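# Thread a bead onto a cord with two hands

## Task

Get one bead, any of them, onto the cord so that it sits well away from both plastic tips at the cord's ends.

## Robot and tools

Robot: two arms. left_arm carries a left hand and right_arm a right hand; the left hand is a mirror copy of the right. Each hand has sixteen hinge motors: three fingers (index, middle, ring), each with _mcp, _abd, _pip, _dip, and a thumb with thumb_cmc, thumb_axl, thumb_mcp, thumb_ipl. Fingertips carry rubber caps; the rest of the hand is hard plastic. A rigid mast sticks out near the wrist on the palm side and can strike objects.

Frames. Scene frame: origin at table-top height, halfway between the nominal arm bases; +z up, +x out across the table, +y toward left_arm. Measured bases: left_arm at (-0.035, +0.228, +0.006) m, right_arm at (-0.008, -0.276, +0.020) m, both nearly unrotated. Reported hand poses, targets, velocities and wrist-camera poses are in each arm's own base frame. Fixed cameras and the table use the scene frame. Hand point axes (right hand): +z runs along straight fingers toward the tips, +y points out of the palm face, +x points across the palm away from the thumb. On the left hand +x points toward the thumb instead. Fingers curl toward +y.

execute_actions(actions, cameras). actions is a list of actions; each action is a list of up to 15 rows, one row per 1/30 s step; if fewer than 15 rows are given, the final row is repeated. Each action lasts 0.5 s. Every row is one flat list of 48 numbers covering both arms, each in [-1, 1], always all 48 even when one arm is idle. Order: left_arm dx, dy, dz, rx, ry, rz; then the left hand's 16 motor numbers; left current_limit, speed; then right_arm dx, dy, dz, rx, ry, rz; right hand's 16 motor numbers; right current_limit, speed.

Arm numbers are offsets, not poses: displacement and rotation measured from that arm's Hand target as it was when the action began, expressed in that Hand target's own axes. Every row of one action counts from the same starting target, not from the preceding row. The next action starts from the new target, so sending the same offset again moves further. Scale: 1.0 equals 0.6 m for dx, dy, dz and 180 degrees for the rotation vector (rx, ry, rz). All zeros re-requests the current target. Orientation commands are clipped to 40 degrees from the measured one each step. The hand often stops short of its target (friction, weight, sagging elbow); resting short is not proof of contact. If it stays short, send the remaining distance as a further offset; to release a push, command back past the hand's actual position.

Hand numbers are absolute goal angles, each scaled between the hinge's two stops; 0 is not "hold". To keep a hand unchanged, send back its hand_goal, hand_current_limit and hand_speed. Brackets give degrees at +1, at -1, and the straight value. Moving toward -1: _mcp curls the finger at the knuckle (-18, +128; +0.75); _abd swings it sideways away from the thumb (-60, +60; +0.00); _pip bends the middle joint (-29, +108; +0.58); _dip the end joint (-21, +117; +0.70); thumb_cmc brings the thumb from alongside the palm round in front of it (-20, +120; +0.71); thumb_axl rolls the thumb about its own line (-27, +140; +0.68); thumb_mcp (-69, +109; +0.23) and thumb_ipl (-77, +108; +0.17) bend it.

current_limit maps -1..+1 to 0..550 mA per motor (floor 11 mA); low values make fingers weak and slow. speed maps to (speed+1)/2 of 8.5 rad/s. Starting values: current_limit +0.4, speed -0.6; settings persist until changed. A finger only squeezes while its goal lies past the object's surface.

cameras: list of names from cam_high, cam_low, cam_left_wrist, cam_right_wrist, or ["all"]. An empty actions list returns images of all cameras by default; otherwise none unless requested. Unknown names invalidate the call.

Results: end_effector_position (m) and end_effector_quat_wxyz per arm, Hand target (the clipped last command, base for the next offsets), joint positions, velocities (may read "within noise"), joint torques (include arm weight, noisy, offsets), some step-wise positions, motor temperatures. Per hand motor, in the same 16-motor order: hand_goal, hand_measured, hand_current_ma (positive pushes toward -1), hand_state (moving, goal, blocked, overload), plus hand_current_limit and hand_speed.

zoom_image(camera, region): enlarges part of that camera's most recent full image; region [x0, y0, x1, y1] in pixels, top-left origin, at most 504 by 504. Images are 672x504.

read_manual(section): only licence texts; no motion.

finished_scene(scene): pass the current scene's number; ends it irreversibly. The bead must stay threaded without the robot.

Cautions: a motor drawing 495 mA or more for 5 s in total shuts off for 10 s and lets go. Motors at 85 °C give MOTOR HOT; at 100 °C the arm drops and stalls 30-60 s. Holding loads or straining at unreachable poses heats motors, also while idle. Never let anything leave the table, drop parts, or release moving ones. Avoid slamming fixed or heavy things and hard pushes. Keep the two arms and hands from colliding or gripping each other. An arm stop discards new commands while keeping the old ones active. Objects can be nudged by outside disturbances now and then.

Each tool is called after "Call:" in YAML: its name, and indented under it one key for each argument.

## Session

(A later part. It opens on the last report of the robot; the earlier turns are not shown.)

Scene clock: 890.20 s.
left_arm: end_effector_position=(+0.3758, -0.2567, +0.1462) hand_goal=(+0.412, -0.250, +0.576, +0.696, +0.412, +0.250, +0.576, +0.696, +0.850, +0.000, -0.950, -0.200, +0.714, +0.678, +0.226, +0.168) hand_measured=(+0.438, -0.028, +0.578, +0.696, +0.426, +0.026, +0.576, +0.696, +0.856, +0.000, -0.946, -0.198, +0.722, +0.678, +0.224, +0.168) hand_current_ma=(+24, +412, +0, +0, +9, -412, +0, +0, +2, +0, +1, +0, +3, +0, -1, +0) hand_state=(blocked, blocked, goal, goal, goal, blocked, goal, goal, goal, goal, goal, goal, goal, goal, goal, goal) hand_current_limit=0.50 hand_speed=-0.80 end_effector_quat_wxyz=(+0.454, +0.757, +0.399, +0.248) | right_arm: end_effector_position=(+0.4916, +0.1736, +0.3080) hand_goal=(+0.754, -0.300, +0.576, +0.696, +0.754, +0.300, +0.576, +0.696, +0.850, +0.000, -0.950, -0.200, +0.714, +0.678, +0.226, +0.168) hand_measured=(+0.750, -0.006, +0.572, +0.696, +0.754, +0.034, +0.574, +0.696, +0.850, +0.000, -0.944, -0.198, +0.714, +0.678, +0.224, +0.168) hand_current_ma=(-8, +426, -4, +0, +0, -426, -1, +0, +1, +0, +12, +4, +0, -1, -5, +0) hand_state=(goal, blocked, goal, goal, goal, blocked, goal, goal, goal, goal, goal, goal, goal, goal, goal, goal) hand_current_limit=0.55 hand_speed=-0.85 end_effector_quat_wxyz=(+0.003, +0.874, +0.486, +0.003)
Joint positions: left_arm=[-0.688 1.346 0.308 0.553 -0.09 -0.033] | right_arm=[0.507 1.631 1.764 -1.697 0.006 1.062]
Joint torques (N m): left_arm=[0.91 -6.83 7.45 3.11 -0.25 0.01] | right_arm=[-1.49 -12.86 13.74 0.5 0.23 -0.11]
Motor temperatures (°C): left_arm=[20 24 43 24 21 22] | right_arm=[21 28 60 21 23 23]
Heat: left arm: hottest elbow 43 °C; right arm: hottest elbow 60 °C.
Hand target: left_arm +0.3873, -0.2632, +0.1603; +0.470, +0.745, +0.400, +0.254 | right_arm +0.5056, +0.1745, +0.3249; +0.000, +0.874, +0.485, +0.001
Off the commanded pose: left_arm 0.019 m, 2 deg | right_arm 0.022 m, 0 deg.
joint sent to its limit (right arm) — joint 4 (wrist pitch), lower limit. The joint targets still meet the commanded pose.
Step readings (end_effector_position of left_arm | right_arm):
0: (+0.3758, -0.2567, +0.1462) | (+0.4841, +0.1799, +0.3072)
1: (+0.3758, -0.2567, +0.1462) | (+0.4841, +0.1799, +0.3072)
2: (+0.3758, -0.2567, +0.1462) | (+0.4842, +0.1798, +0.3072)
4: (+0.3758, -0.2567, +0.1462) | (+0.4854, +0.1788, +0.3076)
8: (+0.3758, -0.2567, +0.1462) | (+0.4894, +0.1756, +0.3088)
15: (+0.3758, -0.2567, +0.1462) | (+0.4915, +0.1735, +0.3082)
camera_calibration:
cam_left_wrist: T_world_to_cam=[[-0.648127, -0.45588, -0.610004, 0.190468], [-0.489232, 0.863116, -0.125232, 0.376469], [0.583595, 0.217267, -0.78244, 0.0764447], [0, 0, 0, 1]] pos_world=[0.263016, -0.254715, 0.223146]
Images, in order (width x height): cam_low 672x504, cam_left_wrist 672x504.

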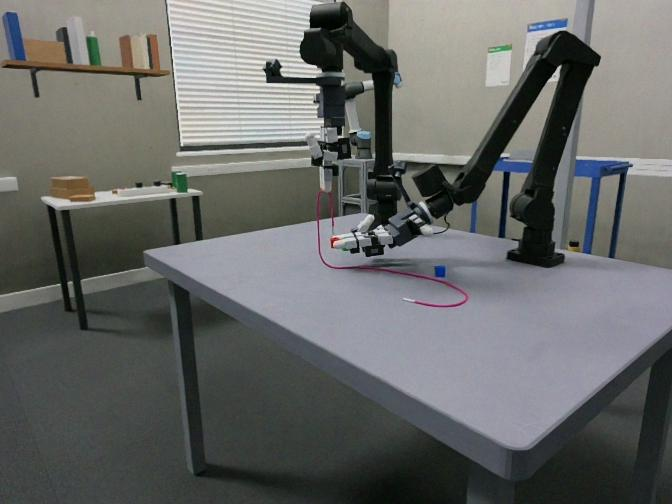

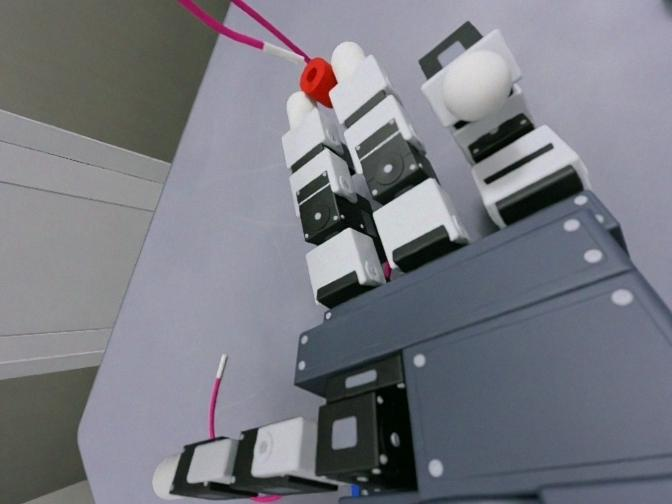

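Call:
execute_actions:
  actions:
    - [[0,0,0,0,0,0, 0.411,-0.25,0.576,0.696, 0.411,0.25,0.576,0.696, 0.85,0,-0.95,-0.2, 0.714,0.678,0.226,0.168, 0.5,-0.8, 0.0023,-0.0092,0.006,0,0,0, 0.754,-0.3,0.576,0.696, 0.754,0.3,0.576,0.696, 0.85,0,-0.95,-0.2, 0.714,0.678,0.226,0.168, 0.55,-0.85]]
  cameras: ["cam_low","cam_left_wrist"]

Call:
zoom_image:
  camera: "cam_left_wrist"
  region: [240, 0, 400, 120]

Call:
zoom_image:
  camera: "cam_low"
  region: [300, 180, 380, 260]

Scene clock: 909.20 s.
left_arm: end_effector_position=(+0.3758, -0.2567, +0.1462) hand_goal=(+0.412, -0.250, +0.576, +0.696, +0.412, +0.250, +0.576, +0.696, +0.850, +0.000, -0.950, -0.200, +0.714, +0.678, +0.226, +0.168) hand_measured=(+0.438, -0.028, +0.578, +0.696, +0.426, +0.026, +0.576, +0.696, +0.856, +0.000, -0.946, -0.198, +0.722, +0.678, +0.224, +0.168) hand_current_ma=(+24, +412, +0, +0, +9, -412, +0, +0, +2, +0, +1, +0, +3, +0, -1, +0) hand_state=(blocked, blocked, goal, goal, goal, blocked, goal, goal, goal, goal, goal, goal, goal, goal, goal, goal) hand_current_limit=0.50 hand_speed=-0.80 end_effector_quat_wxyz=(+0.454, +0.757, +0.399, +0.248) | right_arm: end_effector_position=(+0.4918, +0.1737, +0.3080) hand_goal=(+0.754, -0.300, +0.576, +0.696, +0.754, +0.300, +0.576, +0.696, +0.850, +0.000, -0.950, -0.200, +0.714, +0.678, +0.226, +0.168) hand_measured=(+0.750, -0.006, +0.572, +0.696, +0.754, +0.034, +0.574, +0.696, +0.850, +0.000, -0.944, -0.198, +0.714, +0.678, +0.224, +0.168) hand_current_ma=(-8, +426, -4, +0, +0, -426, -1, +0, +1, +0, +12, +4, +0, -1, -5, +0) hand_state=(goal, blocked, goal, goal, goal, blocked, goal, goal, goal, goal, goal, goal, goal, goal, goal, goal) hand_current_limit=0.55 hand_speed=-0.85 end_effector_quat_wxyz=(+0.003, +0.874, +0.486, +0.003)
Joint positions: left_arm=[-0.688 1.346 0.308 0.553 -0.09 -0.033] | right_arm=[0.507 1.631 1.764 -1.697 0.006 1.062]
Joint torques (N m): left_arm=[0.85 -6.77 7.43 3.11 -0.25 0] | right_arm=[-0.56 -12.86 13.03 0.53 0.15 -0.05]
Motor temperatures (°C): left_arm=[20 24 43 24 21 22] | right_arm=[21 26 64 21 23 23]
Heat: left arm: hottest elbow 43 °C; right arm: hottest elbow 64 °C.
Hand target: left_arm +0.3873, -0.2632, +0.1603; +0.470, +0.745, +0.400, +0.254 | right_arm +0.5017, +0.1786, +0.3214; +0.000, +0.874, +0.485, +0.001
Off the commanded pose: left_arm 0.019 m, 2 deg | right_arm 0.017 m, 0 deg.
joint sent to its limit (right arm) — joint 4 (wrist pitch), lower limit. The joint targets still meet the commanded pose.
Step readings (end_effector_position of left_arm | right_arm):
0: (+0.3758, -0.2567, +0.1462) | (+0.4917, +0.1737, +0.3082)
1: (+0.3758, -0.2567, +0.1462) | (+0.4917, +0.1737, +0.3082)
2: (+0.3758, -0.2567, +0.1462) | (+0.4917, +0.1737, +0.3082)
4: (+0.3758, -0.2567, +0.1462) | (+0.4917, +0.1737, +0.3082)
8: (+0.3758, -0.2567, +0.1462) | (+0.4917, +0.1737, +0.3082)
15: (+0.3758, -0.2567, +0.1462) | (+0.4918, +0.1737, +0.3080)
camera_calibration:
cam_left_wrist: T_world_to_cam=[[-0.648127, -0.45588, -0.610004, 0.190468], [-0.489232, 0.863116, -0.125232, 0.376469], [0.583595, 0.217267, -0.78244, 0.0764447], [0, 0, 0, 1]] pos_world=[0.263016, -0.254715, 0.223146]
Images, in order (width x height): cam_low 672x504, cam_left_wrist 672x504.

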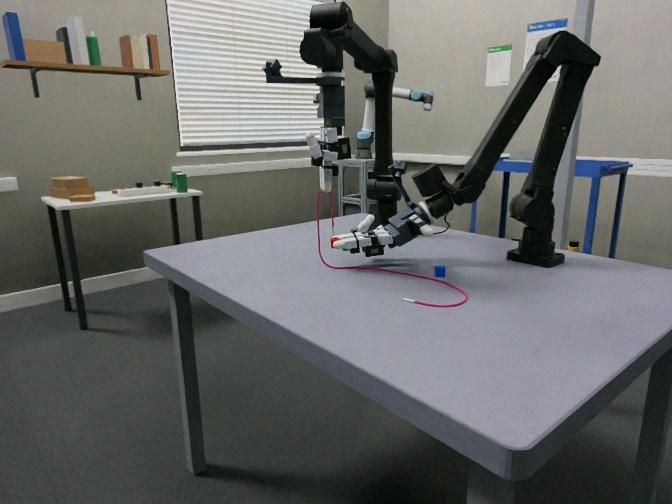

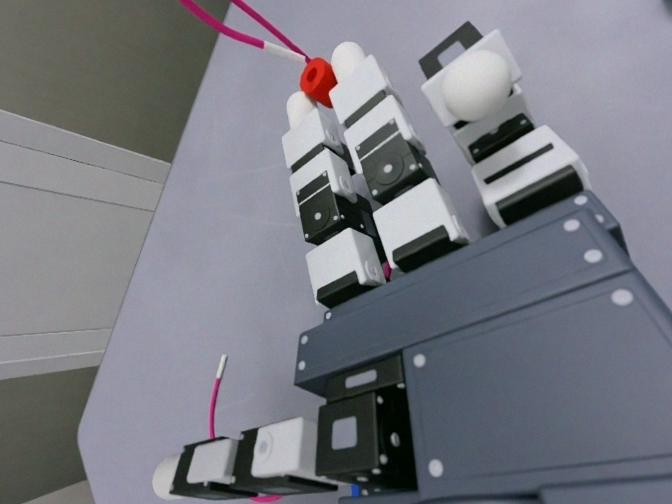

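Scaled by 3.150 from the camera's 672x504 image, which has a finer 960x720 frame.

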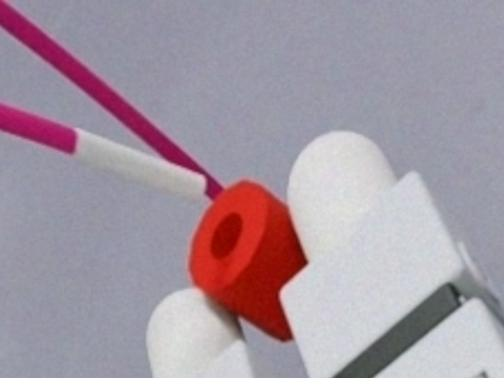

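Scaled by 6.300 from the camera's 672x504 image, which has a finer 960x720 frame.

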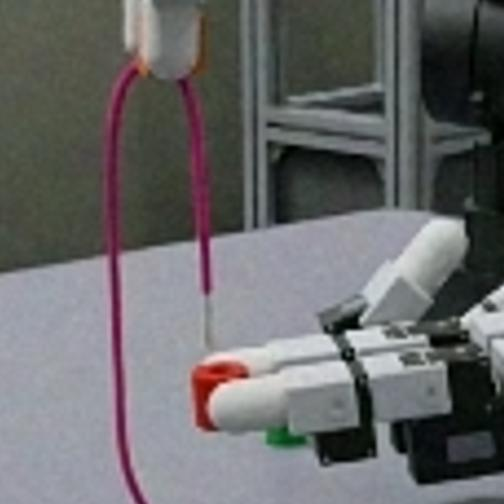

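Call:
execute_actions:
  actions:
    - [[0,0,0,0,0,0, 0.411,-0.25,0.576,0.696, 0.411,0.25,0.576,0.696, 0.85,0,-0.95,-0.2, 0.714,0.678,0.226,0.168, 0.5,-0.8, 0.0037,-0.01,0.008,0,0,0, 0.754,-0.3,0.576,0.696, 0.754,0.3,0.576,0.696, 0.85,0,-0.95,-0.2, 0.714,0.678,0.226,0.168, 0.55,-0.85]]
  cameras: ["cam_low","cam_left_wrist"]

Call:
zoom_image:
  camera: "cam_left_wrist"
  region: [240, 0, 400, 120]

Call:
zoom_image:
  camera: "cam_low"
  region: [300, 180, 380, 260]

Scene clock: 917.00 s.
left_arm: end_effector_position=(+0.3758, -0.2567, +0.1462) hand_goal=(+0.412, -0.250, +0.576, +0.696, +0.412, +0.250, +0.576, +0.696, +0.850, +0.000, -0.950, -0.200, +0.714, +0.678, +0.226, +0.168) hand_measured=(+0.438, -0.028, +0.578, +0.696, +0.426, +0.026, +0.576, +0.696, +0.856, +0.000, -0.946, -0.198, +0.722, +0.678, +0.224, +0.168) hand_current_ma=(+24, +413, +0, +0, +9, -412, +0, +0, +2, +0, +1, +0, +3, +0, -1, +0) hand_state=(blocked, blocked, goal, goal, goal, blocked, goal, goal, goal, goal, goal, goal, goal, goal, goal, goal) hand_current_limit=0.50 hand_speed=-0.80 end_effector_quat_wxyz=(+0.454, +0.757, +0.399, +0.248) | right_arm: end_effector_position=(+0.4924, +0.1740, +0.3059) hand_goal=(+0.754, -0.300, +0.576, +0.696, +0.754, +0.300, +0.576, +0.696, +0.850, +0.000, -0.950, -0.200, +0.714, +0.678, +0.226, +0.168) hand_measured=(+0.750, -0.006, +0.572, +0.696, +0.754, +0.034, +0.574, +0.696, +0.850, +0.000, -0.944, -0.198, +0.714, +0.678, +0.224, +0.168) hand_current_ma=(-8, +426, -4, +0, +0, -426, -1, +0, +1, +0, +12, +4, +0, -1, -5, +0) hand_state=(goal, blocked, goal, goal, goal, blocked, goal, goal, goal, goal, goal, goal, goal, goal, goal, goal) hand_current_limit=0.55 hand_speed=-0.85 end_effector_quat_wxyz=(+0.003, +0.874, +0.486, +0.001)
Joint positions: left_arm=[-0.688 1.346 0.308 0.553 -0.09 -0.033] | right_arm=[0.507 1.636 1.764 -1.697 0.006 1.063]
Joint torques (N m): left_arm=[0.85 -6.83 7.43 3.11 -0.25 0.01] | right_arm=[0.38 -12.98 12.42 0.49 0.06 0.05]
Motor temperatures (°C): left_arm=[20 24 43 24 21 22] | right_arm=[21 26 64 21 23 23]
Heat: left arm: hottest elbow 43 °C; right arm: hottest elbow 64 °C.
Hand target: left_arm +0.3873, -0.2632, +0.1603; +0.470, +0.745, +0.400, +0.254 | right_arm +0.4978, +0.1837, +0.3166; +0.000, +0.874, +0.485, +0.001
Off the commanded pose: left_arm 0.019 m, 2 deg | right_arm 0.015 m, 0 deg.
joint sent to its limit (right arm) — joint 4 (wrist pitch), lower limit. The joint targets still meet the commanded pose.
Step readings (end_effector_position of left_arm | right_arm):
0: (+0.3758, -0.2567, +0.1462) | (+0.4918, +0.1737, +0.3080)
1: (+0.3758, -0.2567, +0.1462) | (+0.4918, +0.1737, +0.3080)
2: (+0.3758, -0.2567, +0.1462) | (+0.4918, +0.1737, +0.3080)
4: (+0.3758, -0.2567, +0.1462) | (+0.4919, +0.1738, +0.3076)
8: (+0.3758, -0.2567, +0.1462) | (+0.4921, +0.1739, +0.3069)
15: (+0.3758, -0.2567, +0.1462) | (+0.4924, +0.1740, +0.3059)
camera_calibration:
cam_left_wrist: T_world_to_cam=[[-0.648127, -0.45588, -0.610004, 0.190468], [-0.489232, 0.863116, -0.125232, 0.376469], [0.583595, 0.217267, -0.78244, 0.0764447], [0, 0, 0, 1]] pos_world=[0.263016, -0.254715, 0.223146]
Images, in order (width x height): cam_low 672x504, cam_left_wrist 672x504.

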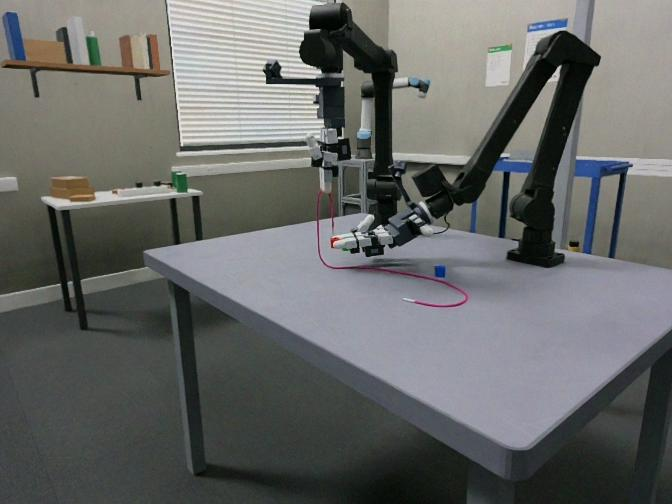

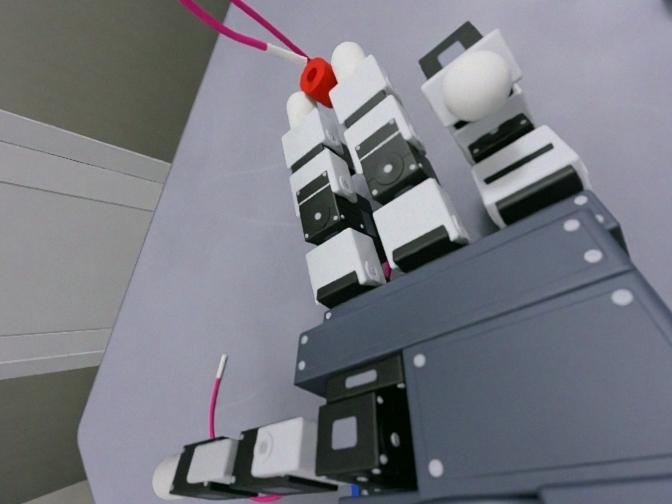

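Scaled by 3.150 from the camera's 672x504 image, which has a finer 960x720 frame.

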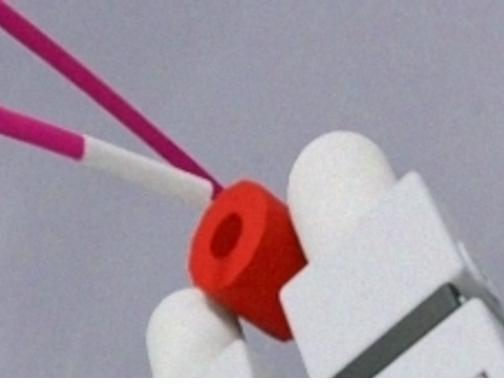

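Scaled by 6.300 from the camera's 672x504 image, which has a finer 960x720 frame.

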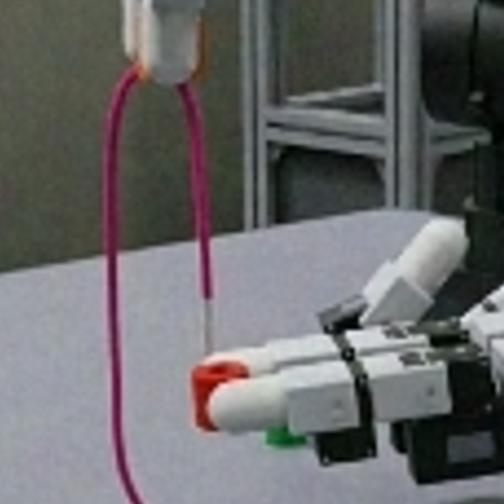

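Call:
execute_actions:
  actions:
    - [[0,0,0,0,0,0, 0.411,-0.25,0.576,0.696, 0.411,0.25,0.576,0.696, 0.85,0,-0.95,-0.2, 0.714,0.678,0.226,0.168, 0.5,-0.8, 0.0028,-0.0114,0.0,0,0,0, 0.754,-0.3,0.576,0.696, 0.754,0.3,0.576,0.696, 0.85,0,-0.95,-0.2, 0.714,0.678,0.226,0.168, 0.55,-0.85]]
  cameras: ["cam_low","cam_left_wrist"]

Call:
zoom_image:
  camera: "cam_left_wrist"
  region: [240, 0, 400, 120]

Call:
zoom_image:
  camera: "cam_low"
  region: [300, 180, 380, 260]

Scene clock: 928.13 s.
left_arm: end_effector_position=(+0.3758, -0.2567, +0.1462) hand_goal=(+0.412, -0.250, +0.576, +0.696, +0.412, +0.250, +0.576, +0.696, +0.850, +0.000, -0.950, -0.200, +0.714, +0.678, +0.226, +0.168) hand_measured=(+0.438, -0.028, +0.578, +0.696, +0.426, +0.026, +0.576, +0.696, +0.856, +0.000, -0.946, -0.198, +0.722, +0.678, +0.224, +0.168) hand_current_ma=(+24, +412, +0, +0, +9, -412, +0, +0, +2, +0, +1, +0, +3, +0, -1, +0) hand_state=(blocked, blocked, goal, goal, goal, blocked, goal, goal, goal, goal, goal, goal, goal, goal, goal, goal) hand_current_limit=0.50 hand_speed=-0.80 end_effector_quat_wxyz=(+0.454, +0.757, +0.399, +0.248) | right_arm: end_effector_position=(+0.4893, +0.1796, +0.3059) hand_goal=(+0.754, -0.300, +0.576, +0.696, +0.754, +0.300, +0.576, +0.696, +0.850, +0.000, -0.950, -0.200, +0.714, +0.678, +0.226, +0.168) hand_measured=(+0.750, -0.006, +0.572, +0.696, +0.754, +0.034, +0.574, +0.696, +0.850, +0.000, -0.944, -0.198, +0.714, +0.678, +0.224, +0.168) hand_current_ma=(-8, +426, -4, +0, +0, -426, -1, +0, +1, +0, +12, +4, +0, -1, -5, +0) hand_state=(goal, blocked, goal, goal, goal, blocked, goal, goal, goal, goal, goal, goal, goal, goal, goal, goal) hand_current_limit=0.55 hand_speed=-0.85 end_effector_quat_wxyz=(+0.003, +0.874, +0.486, +0.001)
Joint positions: left_arm=[-0.688 1.346 0.308 0.553 -0.09 -0.033] | right_arm=[0.52 1.636 1.764 -1.697 0.006 1.075]
Joint torques (N m): left_arm=[0.85 -6.83 7.45 3.11 -0.25 0.01] | right_arm=[0.44 -13.22 12.01 0.49 0.06 0.05]
Motor temperatures (°C): left_arm=[20 24 43 24 21 22] | right_arm=[21 26 64 21 23 23]
Heat: left arm: hottest elbow 43 °C; right arm: hottest elbow 64 °C.
Hand target: left_arm +0.3873, -0.2632, +0.1603; +0.470, +0.745, +0.400, +0.254 | right_arm +0.4928, +0.1889, +0.3166; +0.000, +0.874, +0.486, +0.001
Off the commanded pose: left_arm 0.019 m, 2 deg | right_arm 0.014 m, 0 deg.
joint sent to its limit (right arm) — joint 4 (wrist pitch), lower limit. The joint targets still meet the commanded pose.
Step readings (end_effector_position of left_arm | right_arm):
0: (+0.3758, -0.2567, +0.1462) | (+0.4924, +0.1740, +0.3059)
1: (+0.3758, -0.2567, +0.1462) | (+0.4923, +0.1742, +0.3059)
2: (+0.3758, -0.2567, +0.1462) | (+0.4920, +0.1747, +0.3059)
4: (+0.3758, -0.2567, +0.1462) | (+0.4915, +0.1757, +0.3059)
8: (+0.3758, -0.2567, +0.1462) | (+0.4903, +0.1778, +0.3059)
15: (+0.3758, -0.2567, +0.1462) | (+0.4893, +0.1797, +0.3059)
camera_calibration:
cam_left_wrist: T_world_to_cam=[[-0.648127, -0.45588, -0.610004, 0.190468], [-0.489232, 0.863116, -0.125232, 0.376469], [0.583595, 0.217267, -0.78244, 0.0764447], [0, 0, 0, 1]] pos_world=[0.263016, -0.254715, 0.223146]
Images, in order (width x height): cam_low 672x504, cam_left_wrist 672x504.

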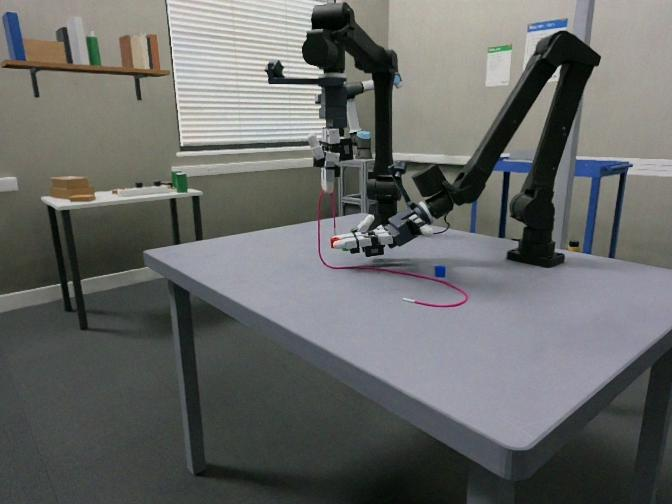

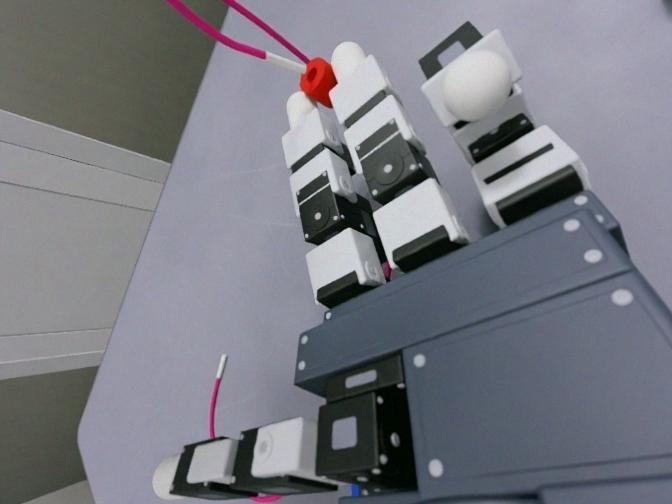

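Scaled by 3.150 from the camera's 672x504 image, which has a finer 960x720 frame.

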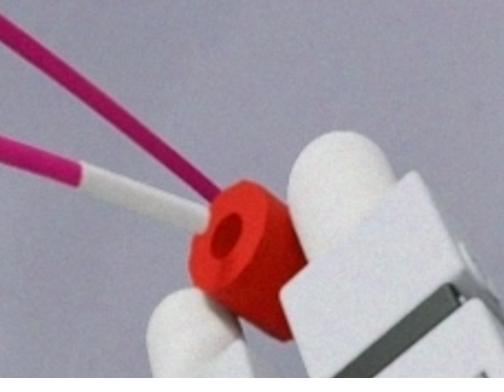

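Scaled by 6.300 from the camera's 672x504 image, which has a finer 960x720 frame.

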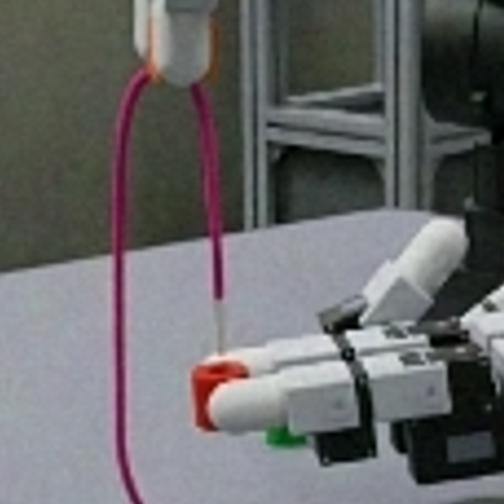

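Call:
execute_actions:
  actions:
    - [[0,0,0,0,0,0, 0.411,-0.25,0.576,0.696, 0.411,0.25,0.576,0.696, 0.85,0,-0.95,-0.2, 0.714,0.678,0.226,0.168, 0.5,-0.8, 0,0,0.022,0,0,0, 0.754,-0.3,0.576,0.696, 0.754,0.3,0.576,0.696, 0.85,0,-0.95,-0.2, 0.714,0.678,0.226,0.168, 0.55,-0.85]]
  cameras: ["cam_low","cam_left_wrist"]

Call:
zoom_image:
  camera: "cam_left_wrist"
  region: [240, 0, 400, 120]

Call:
zoom_image:
  camera: "cam_low"
  region: [300, 180, 380, 260]

Scene clock: 942.43 s.
left_arm: end_effector_position=(+0.3758, -0.2567, +0.1462) hand_goal=(+0.412, -0.250, +0.576, +0.696, +0.412, +0.250, +0.576, +0.696, +0.850, +0.000, -0.950, -0.200, +0.714, +0.678, +0.226, +0.168) hand_measured=(+0.438, -0.028, +0.578, +0.696, +0.426, +0.026, +0.576, +0.696, +0.856, +0.000, -0.946, -0.198, +0.722, +0.678, +0.224, +0.168) hand_current_ma=(+24, +412, +0, +0, +9, -412, +0, +0, +2, +0, +1, +0, +3, +0, -1, +0) hand_state=(blocked, blocked, goal, goal, goal, blocked, goal, goal, goal, goal, goal, goal, goal, goal, goal, goal) hand_current_limit=0.50 hand_speed=-0.80 end_effector_quat_wxyz=(+0.454, +0.757, +0.399, +0.248) | right_arm: end_effector_position=(+0.4904, +0.1809, +0.3009) hand_goal=(+0.754, -0.300, +0.576, +0.696, +0.754, +0.300, +0.576, +0.696, +0.850, +0.000, -0.950, -0.200, +0.714, +0.678, +0.226, +0.168) hand_measured=(+0.750, -0.006, +0.572, +0.696, +0.754, +0.034, +0.574, +0.696, +0.850, +0.000, -0.944, -0.198, +0.714, +0.678, +0.224, +0.168) hand_current_ma=(-8, +426, -4, +0, +0, -426, -1, +0, +1, +0, +12, +4, +0, -1, -5, +0) hand_state=(goal, blocked, goal, goal, goal, blocked, goal, goal, goal, goal, goal, goal, goal, goal, goal, goal) hand_current_limit=0.55 hand_speed=-0.85 end_effector_quat_wxyz=(+0.001, +0.874, +0.486, -0.004)
Joint positions: left_arm=[-0.688 1.346 0.308 0.553 -0.09 -0.033] | right_arm=[0.52 1.645 1.764 -1.697 0.003 1.076]
Joint torques (N m): left_arm=[0.85 -6.83 7.45 3.11 -0.25 0] | right_arm=[0.38 -13.27 10.67 0.7 0.01 0.06]
Motor temperatures (°C): left_arm=[20 24 43 24 21 22] | right_arm=[21 26 63 21 23 23]
Heat: left arm: hottest elbow 43 °C; right arm: hottest elbow 63 °C.
Hand target: left_arm +0.3873, -0.2632, +0.1603; +0.470, +0.745, +0.400, +0.254 | right_arm +0.4928, +0.1889, +0.3034; +0.000, +0.874, +0.485, +0.001
Off the commanded pose: left_arm 0.019 m, 2 deg | right_arm 0.009 m, 1 deg.
Step readings (end_effector_position of left_arm | right_arm):
0: (+0.3758, -0.2567, +0.1462) | (+0.4892, +0.1796, +0.3059)
1: (+0.3758, -0.2567, +0.1462) | (+0.4892, +0.1796, +0.3059)
2: (+0.3758, -0.2567, +0.1462) | (+0.4892, +0.1796, +0.3059)
4: (+0.3758, -0.2567, +0.1462) | (+0.4891, +0.1799, +0.3056)
8: (+0.3758, -0.2567, +0.1462) | (+0.4896, +0.1804, +0.3038)
15: (+0.3758, -0.2567, +0.1462) | (+0.4904, +0.1809, +0.3009)
camera_calibration:
cam_left_wrist: T_world_to_cam=[[-0.648127, -0.45588, -0.610004, 0.190468], [-0.489232, 0.863116, -0.125232, 0.376469], [0.583595, 0.217267, -0.78244, 0.0764447], [0, 0, 0, 1]] pos_world=[0.263016, -0.254715, 0.223146]
Images, in order (width x height): cam_low 672x504, cam_left_wrist 672x504.

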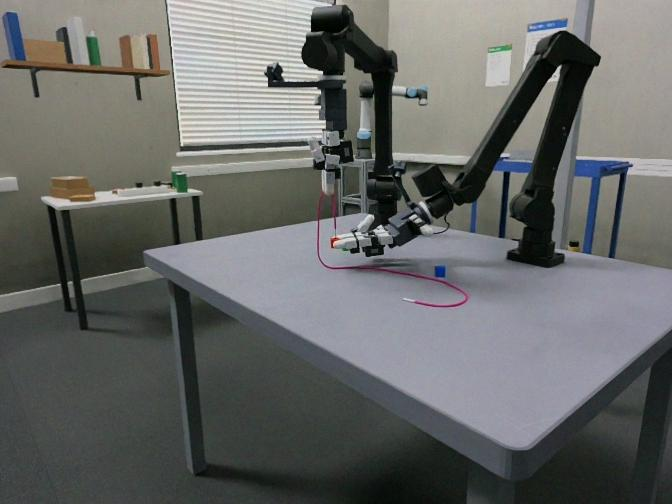

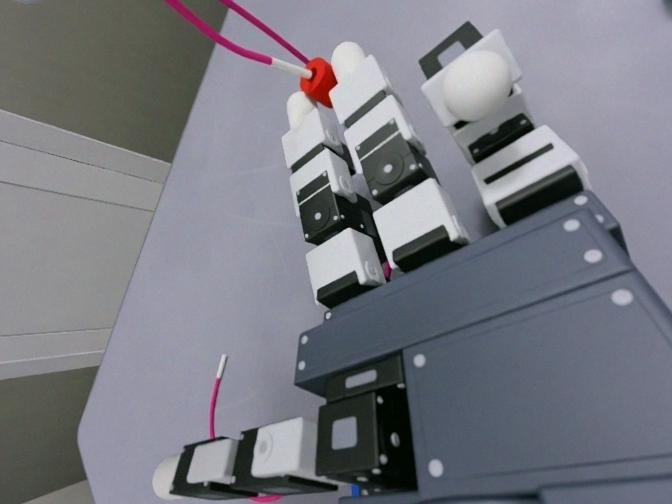

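Scaled by 3.150 from the camera's 672x504 image, which has a finer 960x720 frame.

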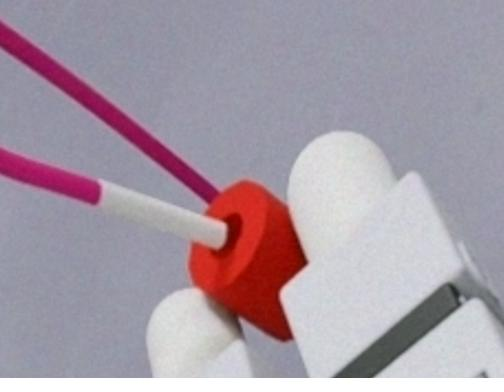

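Scaled by 6.300 from the camera's 672x504 image, which has a finer 960x720 frame.

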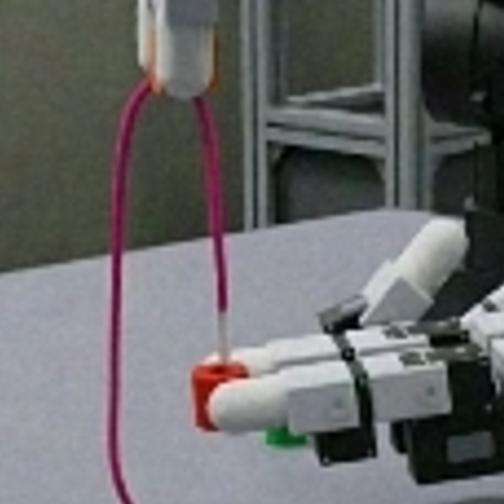

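Call:
execute_actions:
  actions:
    - [[0,0,0,0,0,0, 0.411,-0.25,0.576,0.696, 0.411,0.25,0.576,0.696, 0.85,0,-0.95,-0.2, 0.714,0.678,0.226,0.168, 0.5,-0.8, 0,0.001,0.018,0,0,0, 0.754,-0.3,0.576,0.696, 0.754,0.3,0.576,0.696, 0.85,0,-0.95,-0.2, 0.714,0.678,0.226,0.168, 0.55,-0.85]]
  cameras: ["cam_low","cam_left_wrist"]

Call:
zoom_image:
  camera: "cam_left_wrist"
  region: [240, 0, 400, 120]

Call:
zoom_image:
  camera: "cam_low"
  region: [300, 180, 380, 260]

Scene clock: 953.73 s.
left_arm: end_effector_position=(+0.3758, -0.2567, +0.1462) hand_goal=(+0.412, -0.250, +0.576, +0.696, +0.412, +0.250, +0.576, +0.696, +0.850, +0.000, -0.950, -0.200, +0.714, +0.678, +0.226, +0.168) hand_measured=(+0.438, -0.028, +0.578, +0.696, +0.426, +0.026, +0.576, +0.696, +0.856, +0.000, -0.946, -0.198, +0.722, +0.678, +0.224, +0.168) hand_current_ma=(+24, +412, +0, +0, +9, -412, +0, +0, +2, +0, +1, +0, +3, +0, -1, +0) hand_state=(blocked, blocked, goal, goal, goal, blocked, goal, goal, goal, goal, goal, goal, goal, goal, goal, goal) hand_current_limit=0.50 hand_speed=-0.80 end_effector_quat_wxyz=(+0.454, +0.757, +0.399, +0.248) | right_arm: end_effector_position=(+0.4908, +0.1812, +0.2950) hand_goal=(+0.754, -0.300, +0.576, +0.696, +0.754, +0.300, +0.576, +0.696, +0.850, +0.000, -0.950, -0.200, +0.714, +0.678, +0.226, +0.168) hand_measured=(+0.750, -0.006, +0.572, +0.696, +0.754, +0.034, +0.574, +0.696, +0.850, +0.000, -0.944, -0.198, +0.714, +0.678, +0.224, +0.168) hand_current_ma=(-8, +426, -4, +0, +0, -426, -1, +0, +1, +0, +12, +4, +0, -1, -5, +0) hand_state=(goal, blocked, goal, goal, goal, blocked, goal, goal, goal, goal, goal, goal, goal, goal, goal, goal) hand_current_limit=0.55 hand_speed=-0.85 end_effector_quat_wxyz=(+0.001, +0.874, +0.486, -0.004)
Joint positions: left_arm=[-0.688 1.346 0.308 0.553 -0.09 -0.033] | right_arm=[0.52 1.645 1.748 -1.682 0.003 1.076]
Joint torques (N m): left_arm=[0.85 -6.83 7.43 3.11 -0.25 0] | right_arm=[0.26 -13.39 9.39 1.35 0.01 0.05]
Motor temperatures (°C): left_arm=[20 24 43 24 21 22] | right_arm=[21 26 62 21 23 23]
Heat: left arm: hottest elbow 43 °C; right arm: hottest elbow 62 °C.
Hand target: left_arm +0.3873, -0.2632, +0.1603; +0.470, +0.745, +0.400, +0.254 | right_arm +0.4934, +0.1885, +0.2927; +0.000, +0.874, +0.485, +0.001
Off the commanded pose: left_arm 0.019 m, 2 deg | right_arm 0.008 m, 1 deg.
Step readings (end_effector_position of left_arm | right_arm):
0: (+0.3758, -0.2567, +0.1462) | (+0.4904, +0.1809, +0.3009)
1: (+0.3758, -0.2567, +0.1462) | (+0.4904, +0.1809, +0.3009)
2: (+0.3758, -0.2567, +0.1462) | (+0.4904, +0.1809, +0.3009)
4: (+0.3758, -0.2567, +0.1462) | (+0.4907, +0.1811, +0.3004)
8: (+0.3758, -0.2567, +0.1462) | (+0.4909, +0.1812, +0.2969)
15: (+0.3758, -0.2567, +0.1462) | (+0.4907, +0.1811, +0.2950)
camera_calibration:
cam_left_wrist: T_world_to_cam=[[-0.648127, -0.45588, -0.610004, 0.190468], [-0.489232, 0.863116, -0.125232, 0.376469], [0.583595, 0.217267, -0.78244, 0.0764447], [0, 0, 0, 1]] pos_world=[0.263016, -0.254715, 0.223146]
Images, in order (width x height): cam_low 672x504, cam_left_wrist 672x504.

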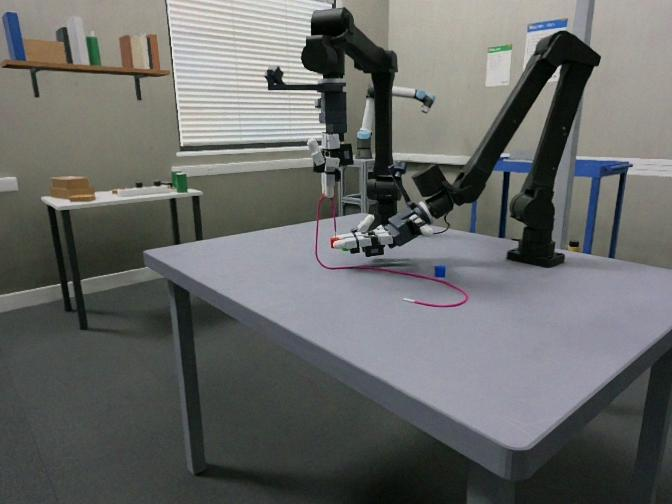

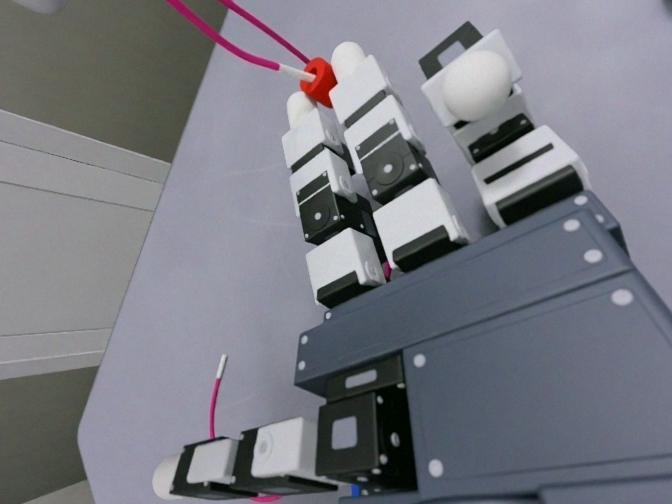

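Scaled by 3.150 from the camera's 672x504 image, which has a finer 960x720 frame.

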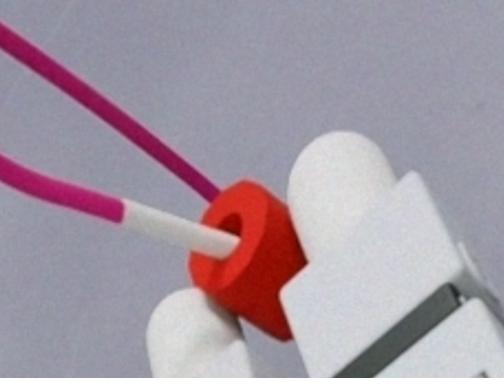

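Scaled by 6.300 from the camera's 672x504 image, which has a finer 960x720 frame.

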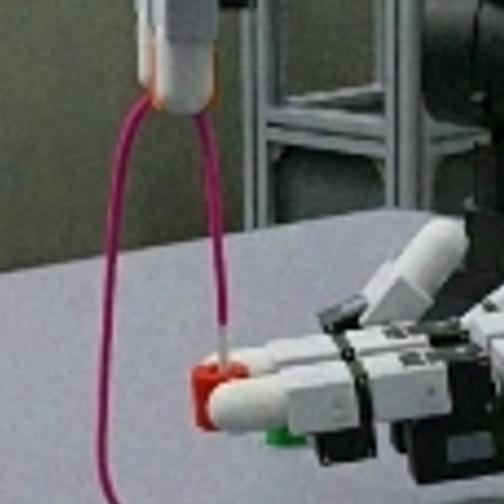

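Call:
execute_actions:
  actions:
    - [[0,0,0,0,0,0, 0.411,-0.25,0.576,0.696, 0.411,0.25,0.576,0.696, 0.85,0,-0.95,-0.2, 0.714,0.678,0.226,0.168, 0.5,-0.8, 0,0,0.017,0,0,0, 0.754,-0.3,0.576,0.696, 0.754,0.3,0.576,0.696, 0.85,0,-0.95,-0.2, 0.714,0.678,0.226,0.168, 0.55,-0.85]]
    - [[0,0,0,0,0,0, 0.411,-0.25,0.576,0.696, 0.411,0.25,0.576,0.696, 0.85,0,-0.95,-0.2, 0.714,0.678,0.226,0.168, 0.5,-0.8, -0.004,-0.002,0.022,0,0,0, 0.754,-0.3,0.576,0.696, 0.754,0.3,0.576,0.696, 0.85,0,-0.95,-0.2, 0.714,0.678,0.226,0.168, 0.55,-0.85]]
  cameras: ["cam_low","cam_left_wrist"]

Call:
zoom_image:
  camera: "cam_left_wrist"
  region: [240, 0, 400, 120]

Call:
zoom_image:
  camera: "cam_low"
  region: [300, 180, 380, 260]

Scene clock: 982.47 s.
left_arm: end_effector_position=(+0.3758, -0.2567, +0.1462) hand_goal=(+0.412, -0.250, +0.576, +0.696, +0.412, +0.250, +0.576, +0.696, +0.850, +0.000, -0.950, -0.200, +0.714, +0.678, +0.226, +0.168) hand_measured=(+0.438, -0.028, +0.578, +0.696, +0.426, +0.026, +0.576, +0.696, +0.856, +0.000, -0.946, -0.198, +0.722, +0.678, +0.224, +0.168) hand_current_ma=(+24, +413, +0, +0, +9, -412, +0, +0, +2, +0, +1, +0, +3, +0, -1, +0) hand_state=(blocked, blocked, goal, goal, goal, blocked, goal, goal, goal, goal, goal, goal, goal, goal, goal, goal) hand_current_limit=0.50 hand_speed=-0.80 end_effector_quat_wxyz=(+0.454, +0.757, +0.399, +0.248) | right_arm: end_effector_position=(+0.4896, +0.1806, +0.2652) hand_goal=(+0.754, -0.300, +0.576, +0.696, +0.754, +0.300, +0.576, +0.696, +0.850, +0.000, -0.950, -0.200, +0.714, +0.678, +0.226, +0.168) hand_measured=(+0.750, -0.006, +0.572, +0.696, +0.754, +0.034, +0.574, +0.696, +0.850, +0.000, -0.944, -0.198, +0.714, +0.678, +0.224, +0.168) hand_current_ma=(-8, +426, -4, +0, +0, -426, -1, +0, +1, +0, +12, +4, +0, -1, -5, +0) hand_state=(goal, blocked, goal, goal, goal, blocked, goal, goal, goal, goal, goal, goal, goal, goal, goal, goal) hand_current_limit=0.55 hand_speed=-0.85 end_effector_quat_wxyz=(+0.001, +0.874, +0.486, -0.011)
Joint positions: left_arm=[-0.688 1.346 0.308 0.553 -0.09 -0.033] | right_arm=[0.52 1.645 1.671 -1.618 0.002 1.076]
Joint torques (N m): left_arm=[0.85 -6.83 7.43 3.11 -0.25 0.01] | right_arm=[0.26 -14.33 9.54 1.31 0.02 0.05]
Motor temperatures (°C): left_arm=[20 24 43 24 21 22] | right_arm=[21 26 56 21 23 23]
Heat: left arm: hottest elbow 43 °C; right arm: hottest elbow 56 °C.
Hand target: left_arm +0.3873, -0.2632, +0.1603; +0.470, +0.745, +0.400, +0.254 | right_arm +0.4911, +0.1872, +0.2693; +0.000, +0.874, +0.485, +0.001
Off the commanded pose: left_arm 0.019 m, 2 deg | right_arm 0.008 m, 1 deg.
Step readings (end_effector_position of left_arm | right_arm):
0: (+0.3758, -0.2567, +0.1462) | (+0.4908, +0.1812, +0.2950)
1: (+0.3758, -0.2567, +0.1462) | (+0.4908, +0.1812, +0.2948)
2: (+0.3758, -0.2567, +0.1462) | (+0.4910, +0.1813, +0.2941)
4: (+0.3758, -0.2567, +0.1462) | (+0.4917, +0.1817, +0.2913)
8: (+0.3758, -0.2567, +0.1462) | (+0.4906, +0.1811, +0.2844)
15: (+0.3758, -0.2567, +0.1462) | (+0.4908, +0.1813, +0.2831)
16: (+0.3758, -0.2567, +0.1462) | (+0.4909, +0.1813, +0.2830)
17: (+0.3758, -0.2567, +0.1462) | (+0.4913, +0.1815, +0.2820)
19: (+0.3758, -0.2567, +0.1462) | (+0.4918, +0.1818, +0.2778)
23: (+0.3758, -0.2567, +0.1462) | (+0.4893, +0.1804, +0.2673)
30: (+0.3758, -0.2567, +0.1462) | (+0.4895, +0.1805, +0.2652)
camera_calibration:
cam_left_wrist: T_world_to_cam=[[-0.648127, -0.45588, -0.610004, 0.190468], [-0.489232, 0.863116, -0.125232, 0.376469], [0.583595, 0.217267, -0.78244, 0.0764447], [0, 0, 0, 1]] pos_world=[0.263016, -0.254715, 0.223146]
Images, in order (width x height): cam_low 672x504, cam_left_wrist 672x504.

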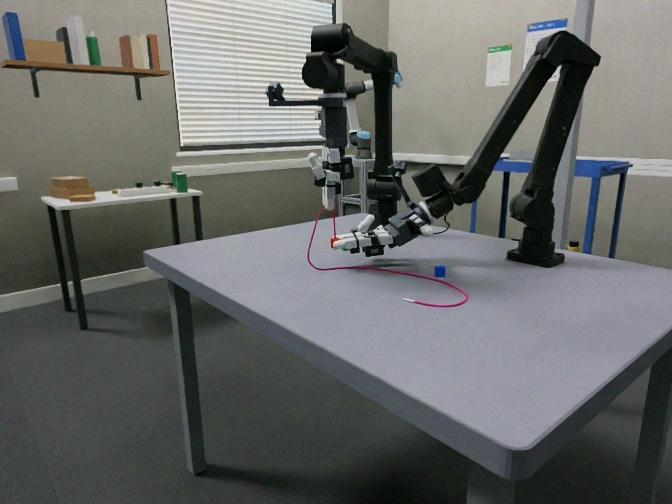

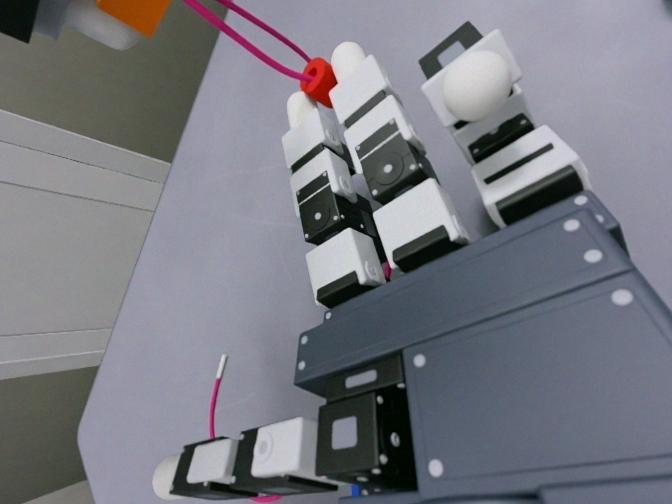

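Scaled by 3.150 from the camera's 672x504 image, which has a finer 960x720 frame.

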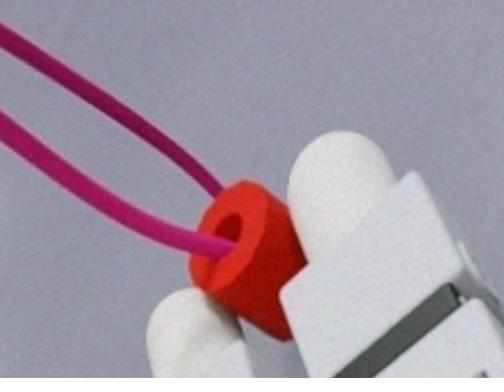

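Scaled by 6.300 from the camera's 672x504 image, which has a finer 960x720 frame.

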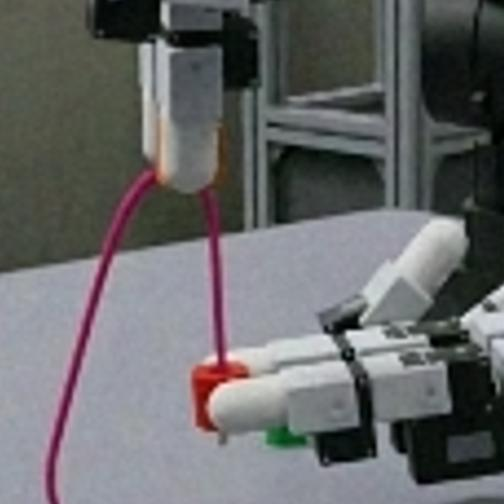

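Call:
execute_actions:
  actions:
    - [[0,0,0,0,0,0, 0.411,-0.25,0.576,0.696, 0.411,0.25,0.576,0.696, 0.85,0,-0.95,-0.2, 0.714,0.678,0.226,0.168, 0.5,-0.8, -0.011,-0.005,0.03,0,0,0, 0.754,-0.3,0.576,0.696, 0.754,0.3,0.576,0.696, 0.85,0,-0.95,-0.2, 0.714,0.678,0.226,0.168, 0.55,-0.85]]
    - [[0,0,0,0,0,0, 0.411,-0.25,0.576,0.696, 0.411,0.25,0.576,0.696, 0.85,0,-0.95,-0.2, 0.714,0.678,0.226,0.168, 0.5,-0.8, -0.011,-0.005,0.03,0,0,0, 0.754,-0.3,0.576,0.696, 0.754,0.3,0.576,0.696, 0.85,0,-0.95,-0.2, 0.714,0.678,0.226,0.168, 0.55,-0.85]]
  cameras: ["cam_low","cam_left_wrist"]

Call:
zoom_image:
  camera: "cam_left_wrist"
  region: [220, 0, 400, 135]

Call:
zoom_image:
  camera: "cam_low"
  region: [300, 190, 380, 270]

Scene clock: 995.07 s.
left_arm: end_effector_position=(+0.3758, -0.2567, +0.1462) hand_goal=(+0.412, -0.250, +0.576, +0.696, +0.412, +0.250, +0.576, +0.696, +0.850, +0.000, -0.950, -0.200, +0.714, +0.678, +0.226, +0.168) hand_measured=(+0.438, -0.028, +0.578, +0.696, +0.426, +0.026, +0.576, +0.696, +0.856, +0.000, -0.946, -0.198, +0.722, +0.678, +0.224, +0.168) hand_current_ma=(+24, +413, +0, +0, +9, -412, +0, +0, +2, +0, +1, +0, +3, +0, -1, +0) hand_state=(blocked, blocked, goal, goal, goal, blocked, goal, goal, goal, goal, goal, goal, goal, goal, goal, goal) hand_current_limit=0.50 hand_speed=-0.80 end_effector_quat_wxyz=(+0.454, +0.757, +0.399, +0.248) | right_arm: end_effector_position=(+0.4789, +0.1745, +0.2189) hand_goal=(+0.754, -0.300, +0.576, +0.696, +0.754, +0.300, +0.576, +0.696, +0.850, +0.000, -0.950, -0.200, +0.714, +0.678, +0.226, +0.168) hand_measured=(+0.750, -0.006, +0.572, +0.696, +0.754, +0.034, +0.574, +0.696, +0.850, +0.000, -0.944, -0.198, +0.714, +0.678, +0.224, +0.168) hand_current_ma=(-8, +426, -4, +0, +0, -426, -1, +0, +1, +0, +12, +4, +0, -1, -5, +0) hand_state=(goal, blocked, goal, goal, goal, blocked, goal, goal, goal, goal, goal, goal, goal, goal, goal, goal) hand_current_limit=0.55 hand_speed=-0.85 end_effector_quat_wxyz=(+0.001, +0.874, +0.486, -0.021)
Joint positions: left_arm=[-0.688 1.346 0.308 0.553 -0.09 -0.033] | right_arm=[0.52 1.631 1.532 -1.514 0.002 1.076]
Joint torques (N m): left_arm=[0.85 -6.83 7.43 3.11 -0.25 0] | right_arm=[0.03 -15.74 9.36 1.24 0.01 0.03]
Heat: left arm: hottest elbow 43 °C; right arm: hottest elbow 53 °C.
Hand target: left_arm +0.3873, -0.2632, +0.1603; +0.470, +0.745, +0.400, +0.254 | right_arm +0.4791, +0.1792, +0.2332; +0.000, +0.874, +0.485, +0.001
Off the commanded pose: left_arm 0.019 m, 2 deg | right_arm 0.015 m, 3 deg.
Step readings (end_effector_position of left_arm | right_arm):
0: (+0.3758, -0.2567, +0.1462) | (+0.4896, +0.1806, +0.2652)
1: (+0.3758, -0.2567, +0.1462) | (+0.4895, +0.1805, +0.2648)
2: (+0.3758, -0.2567, +0.1462) | (+0.4899, +0.1807, +0.2634)
4: (+0.3758, -0.2567, +0.1462) | (+0.4895, +0.1805, +0.2576)
8: (+0.3758, -0.2567, +0.1462) | (+0.4848, +0.1779, +0.2426)
15: (+0.3758, -0.2567, +0.1462) | (+0.4844, +0.1777, +0.2389)
16: (+0.3758, -0.2567, +0.1462) | (+0.4845, +0.1777, +0.2385)
17: (+0.3758, -0.2567, +0.1462) | (+0.4847, +0.1778, +0.2376)
19: (+0.3758, -0.2567, +0.1462) | (+0.4838, +0.1773, +0.2333)
23: (+0.3758, -0.2567, +0.1462) | (+0.4790, +0.1745, +0.2223)
30: (+0.3758, -0.2567, +0.1462) | (+0.4786, +0.1744, +0.2188)
camera_calibration:
cam_left_wrist: T_world_to_cam=[[-0.648127, -0.45588, -0.610004, 0.190468], [-0.489232, 0.863116, -0.125232, 0.376469], [0.583595, 0.217267, -0.78244, 0.0764447], [0, 0, 0, 1]] pos_world=[0.263016, -0.254715, 0.223146]
Images, in order (width x height): cam_low 672x504, cam_left_wrist 672x504.

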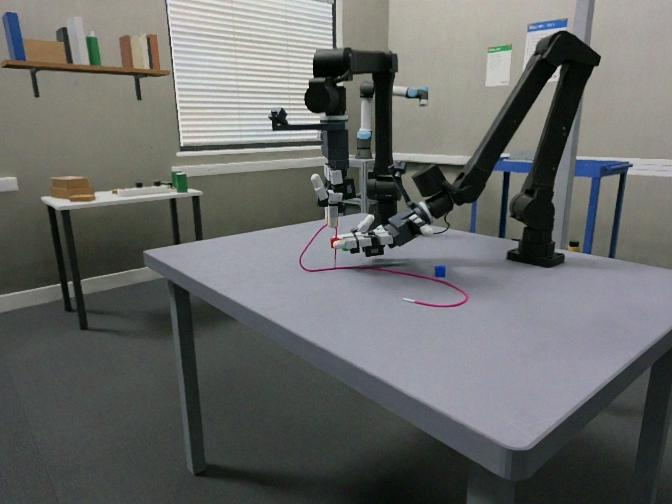

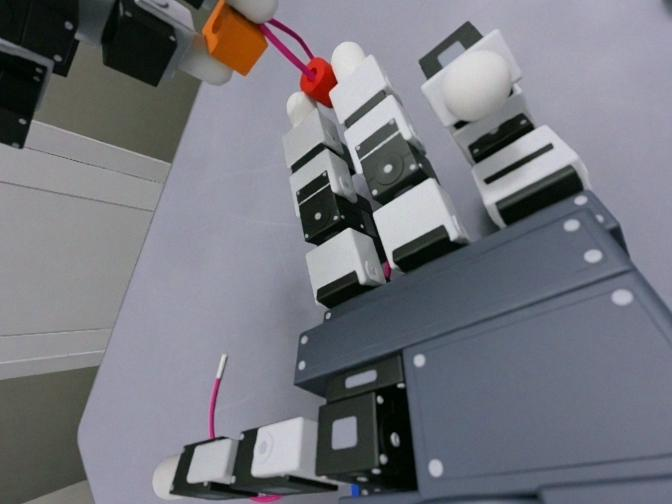

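Scaled by 2.800 from the camera's 672x504 image, which has a finer 960x720 frame.

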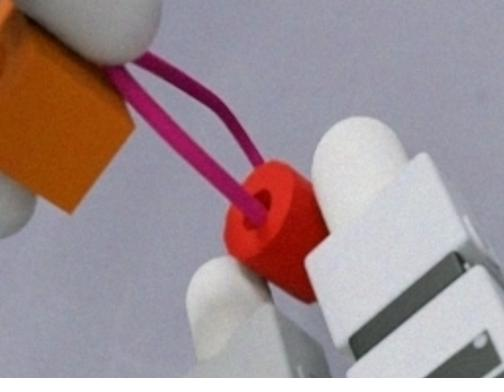

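Scaled by 6.300 from the camera's 672x504 image, which has a finer 960x720 frame.

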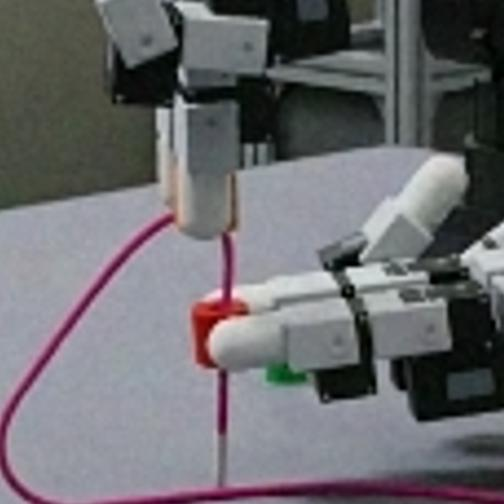

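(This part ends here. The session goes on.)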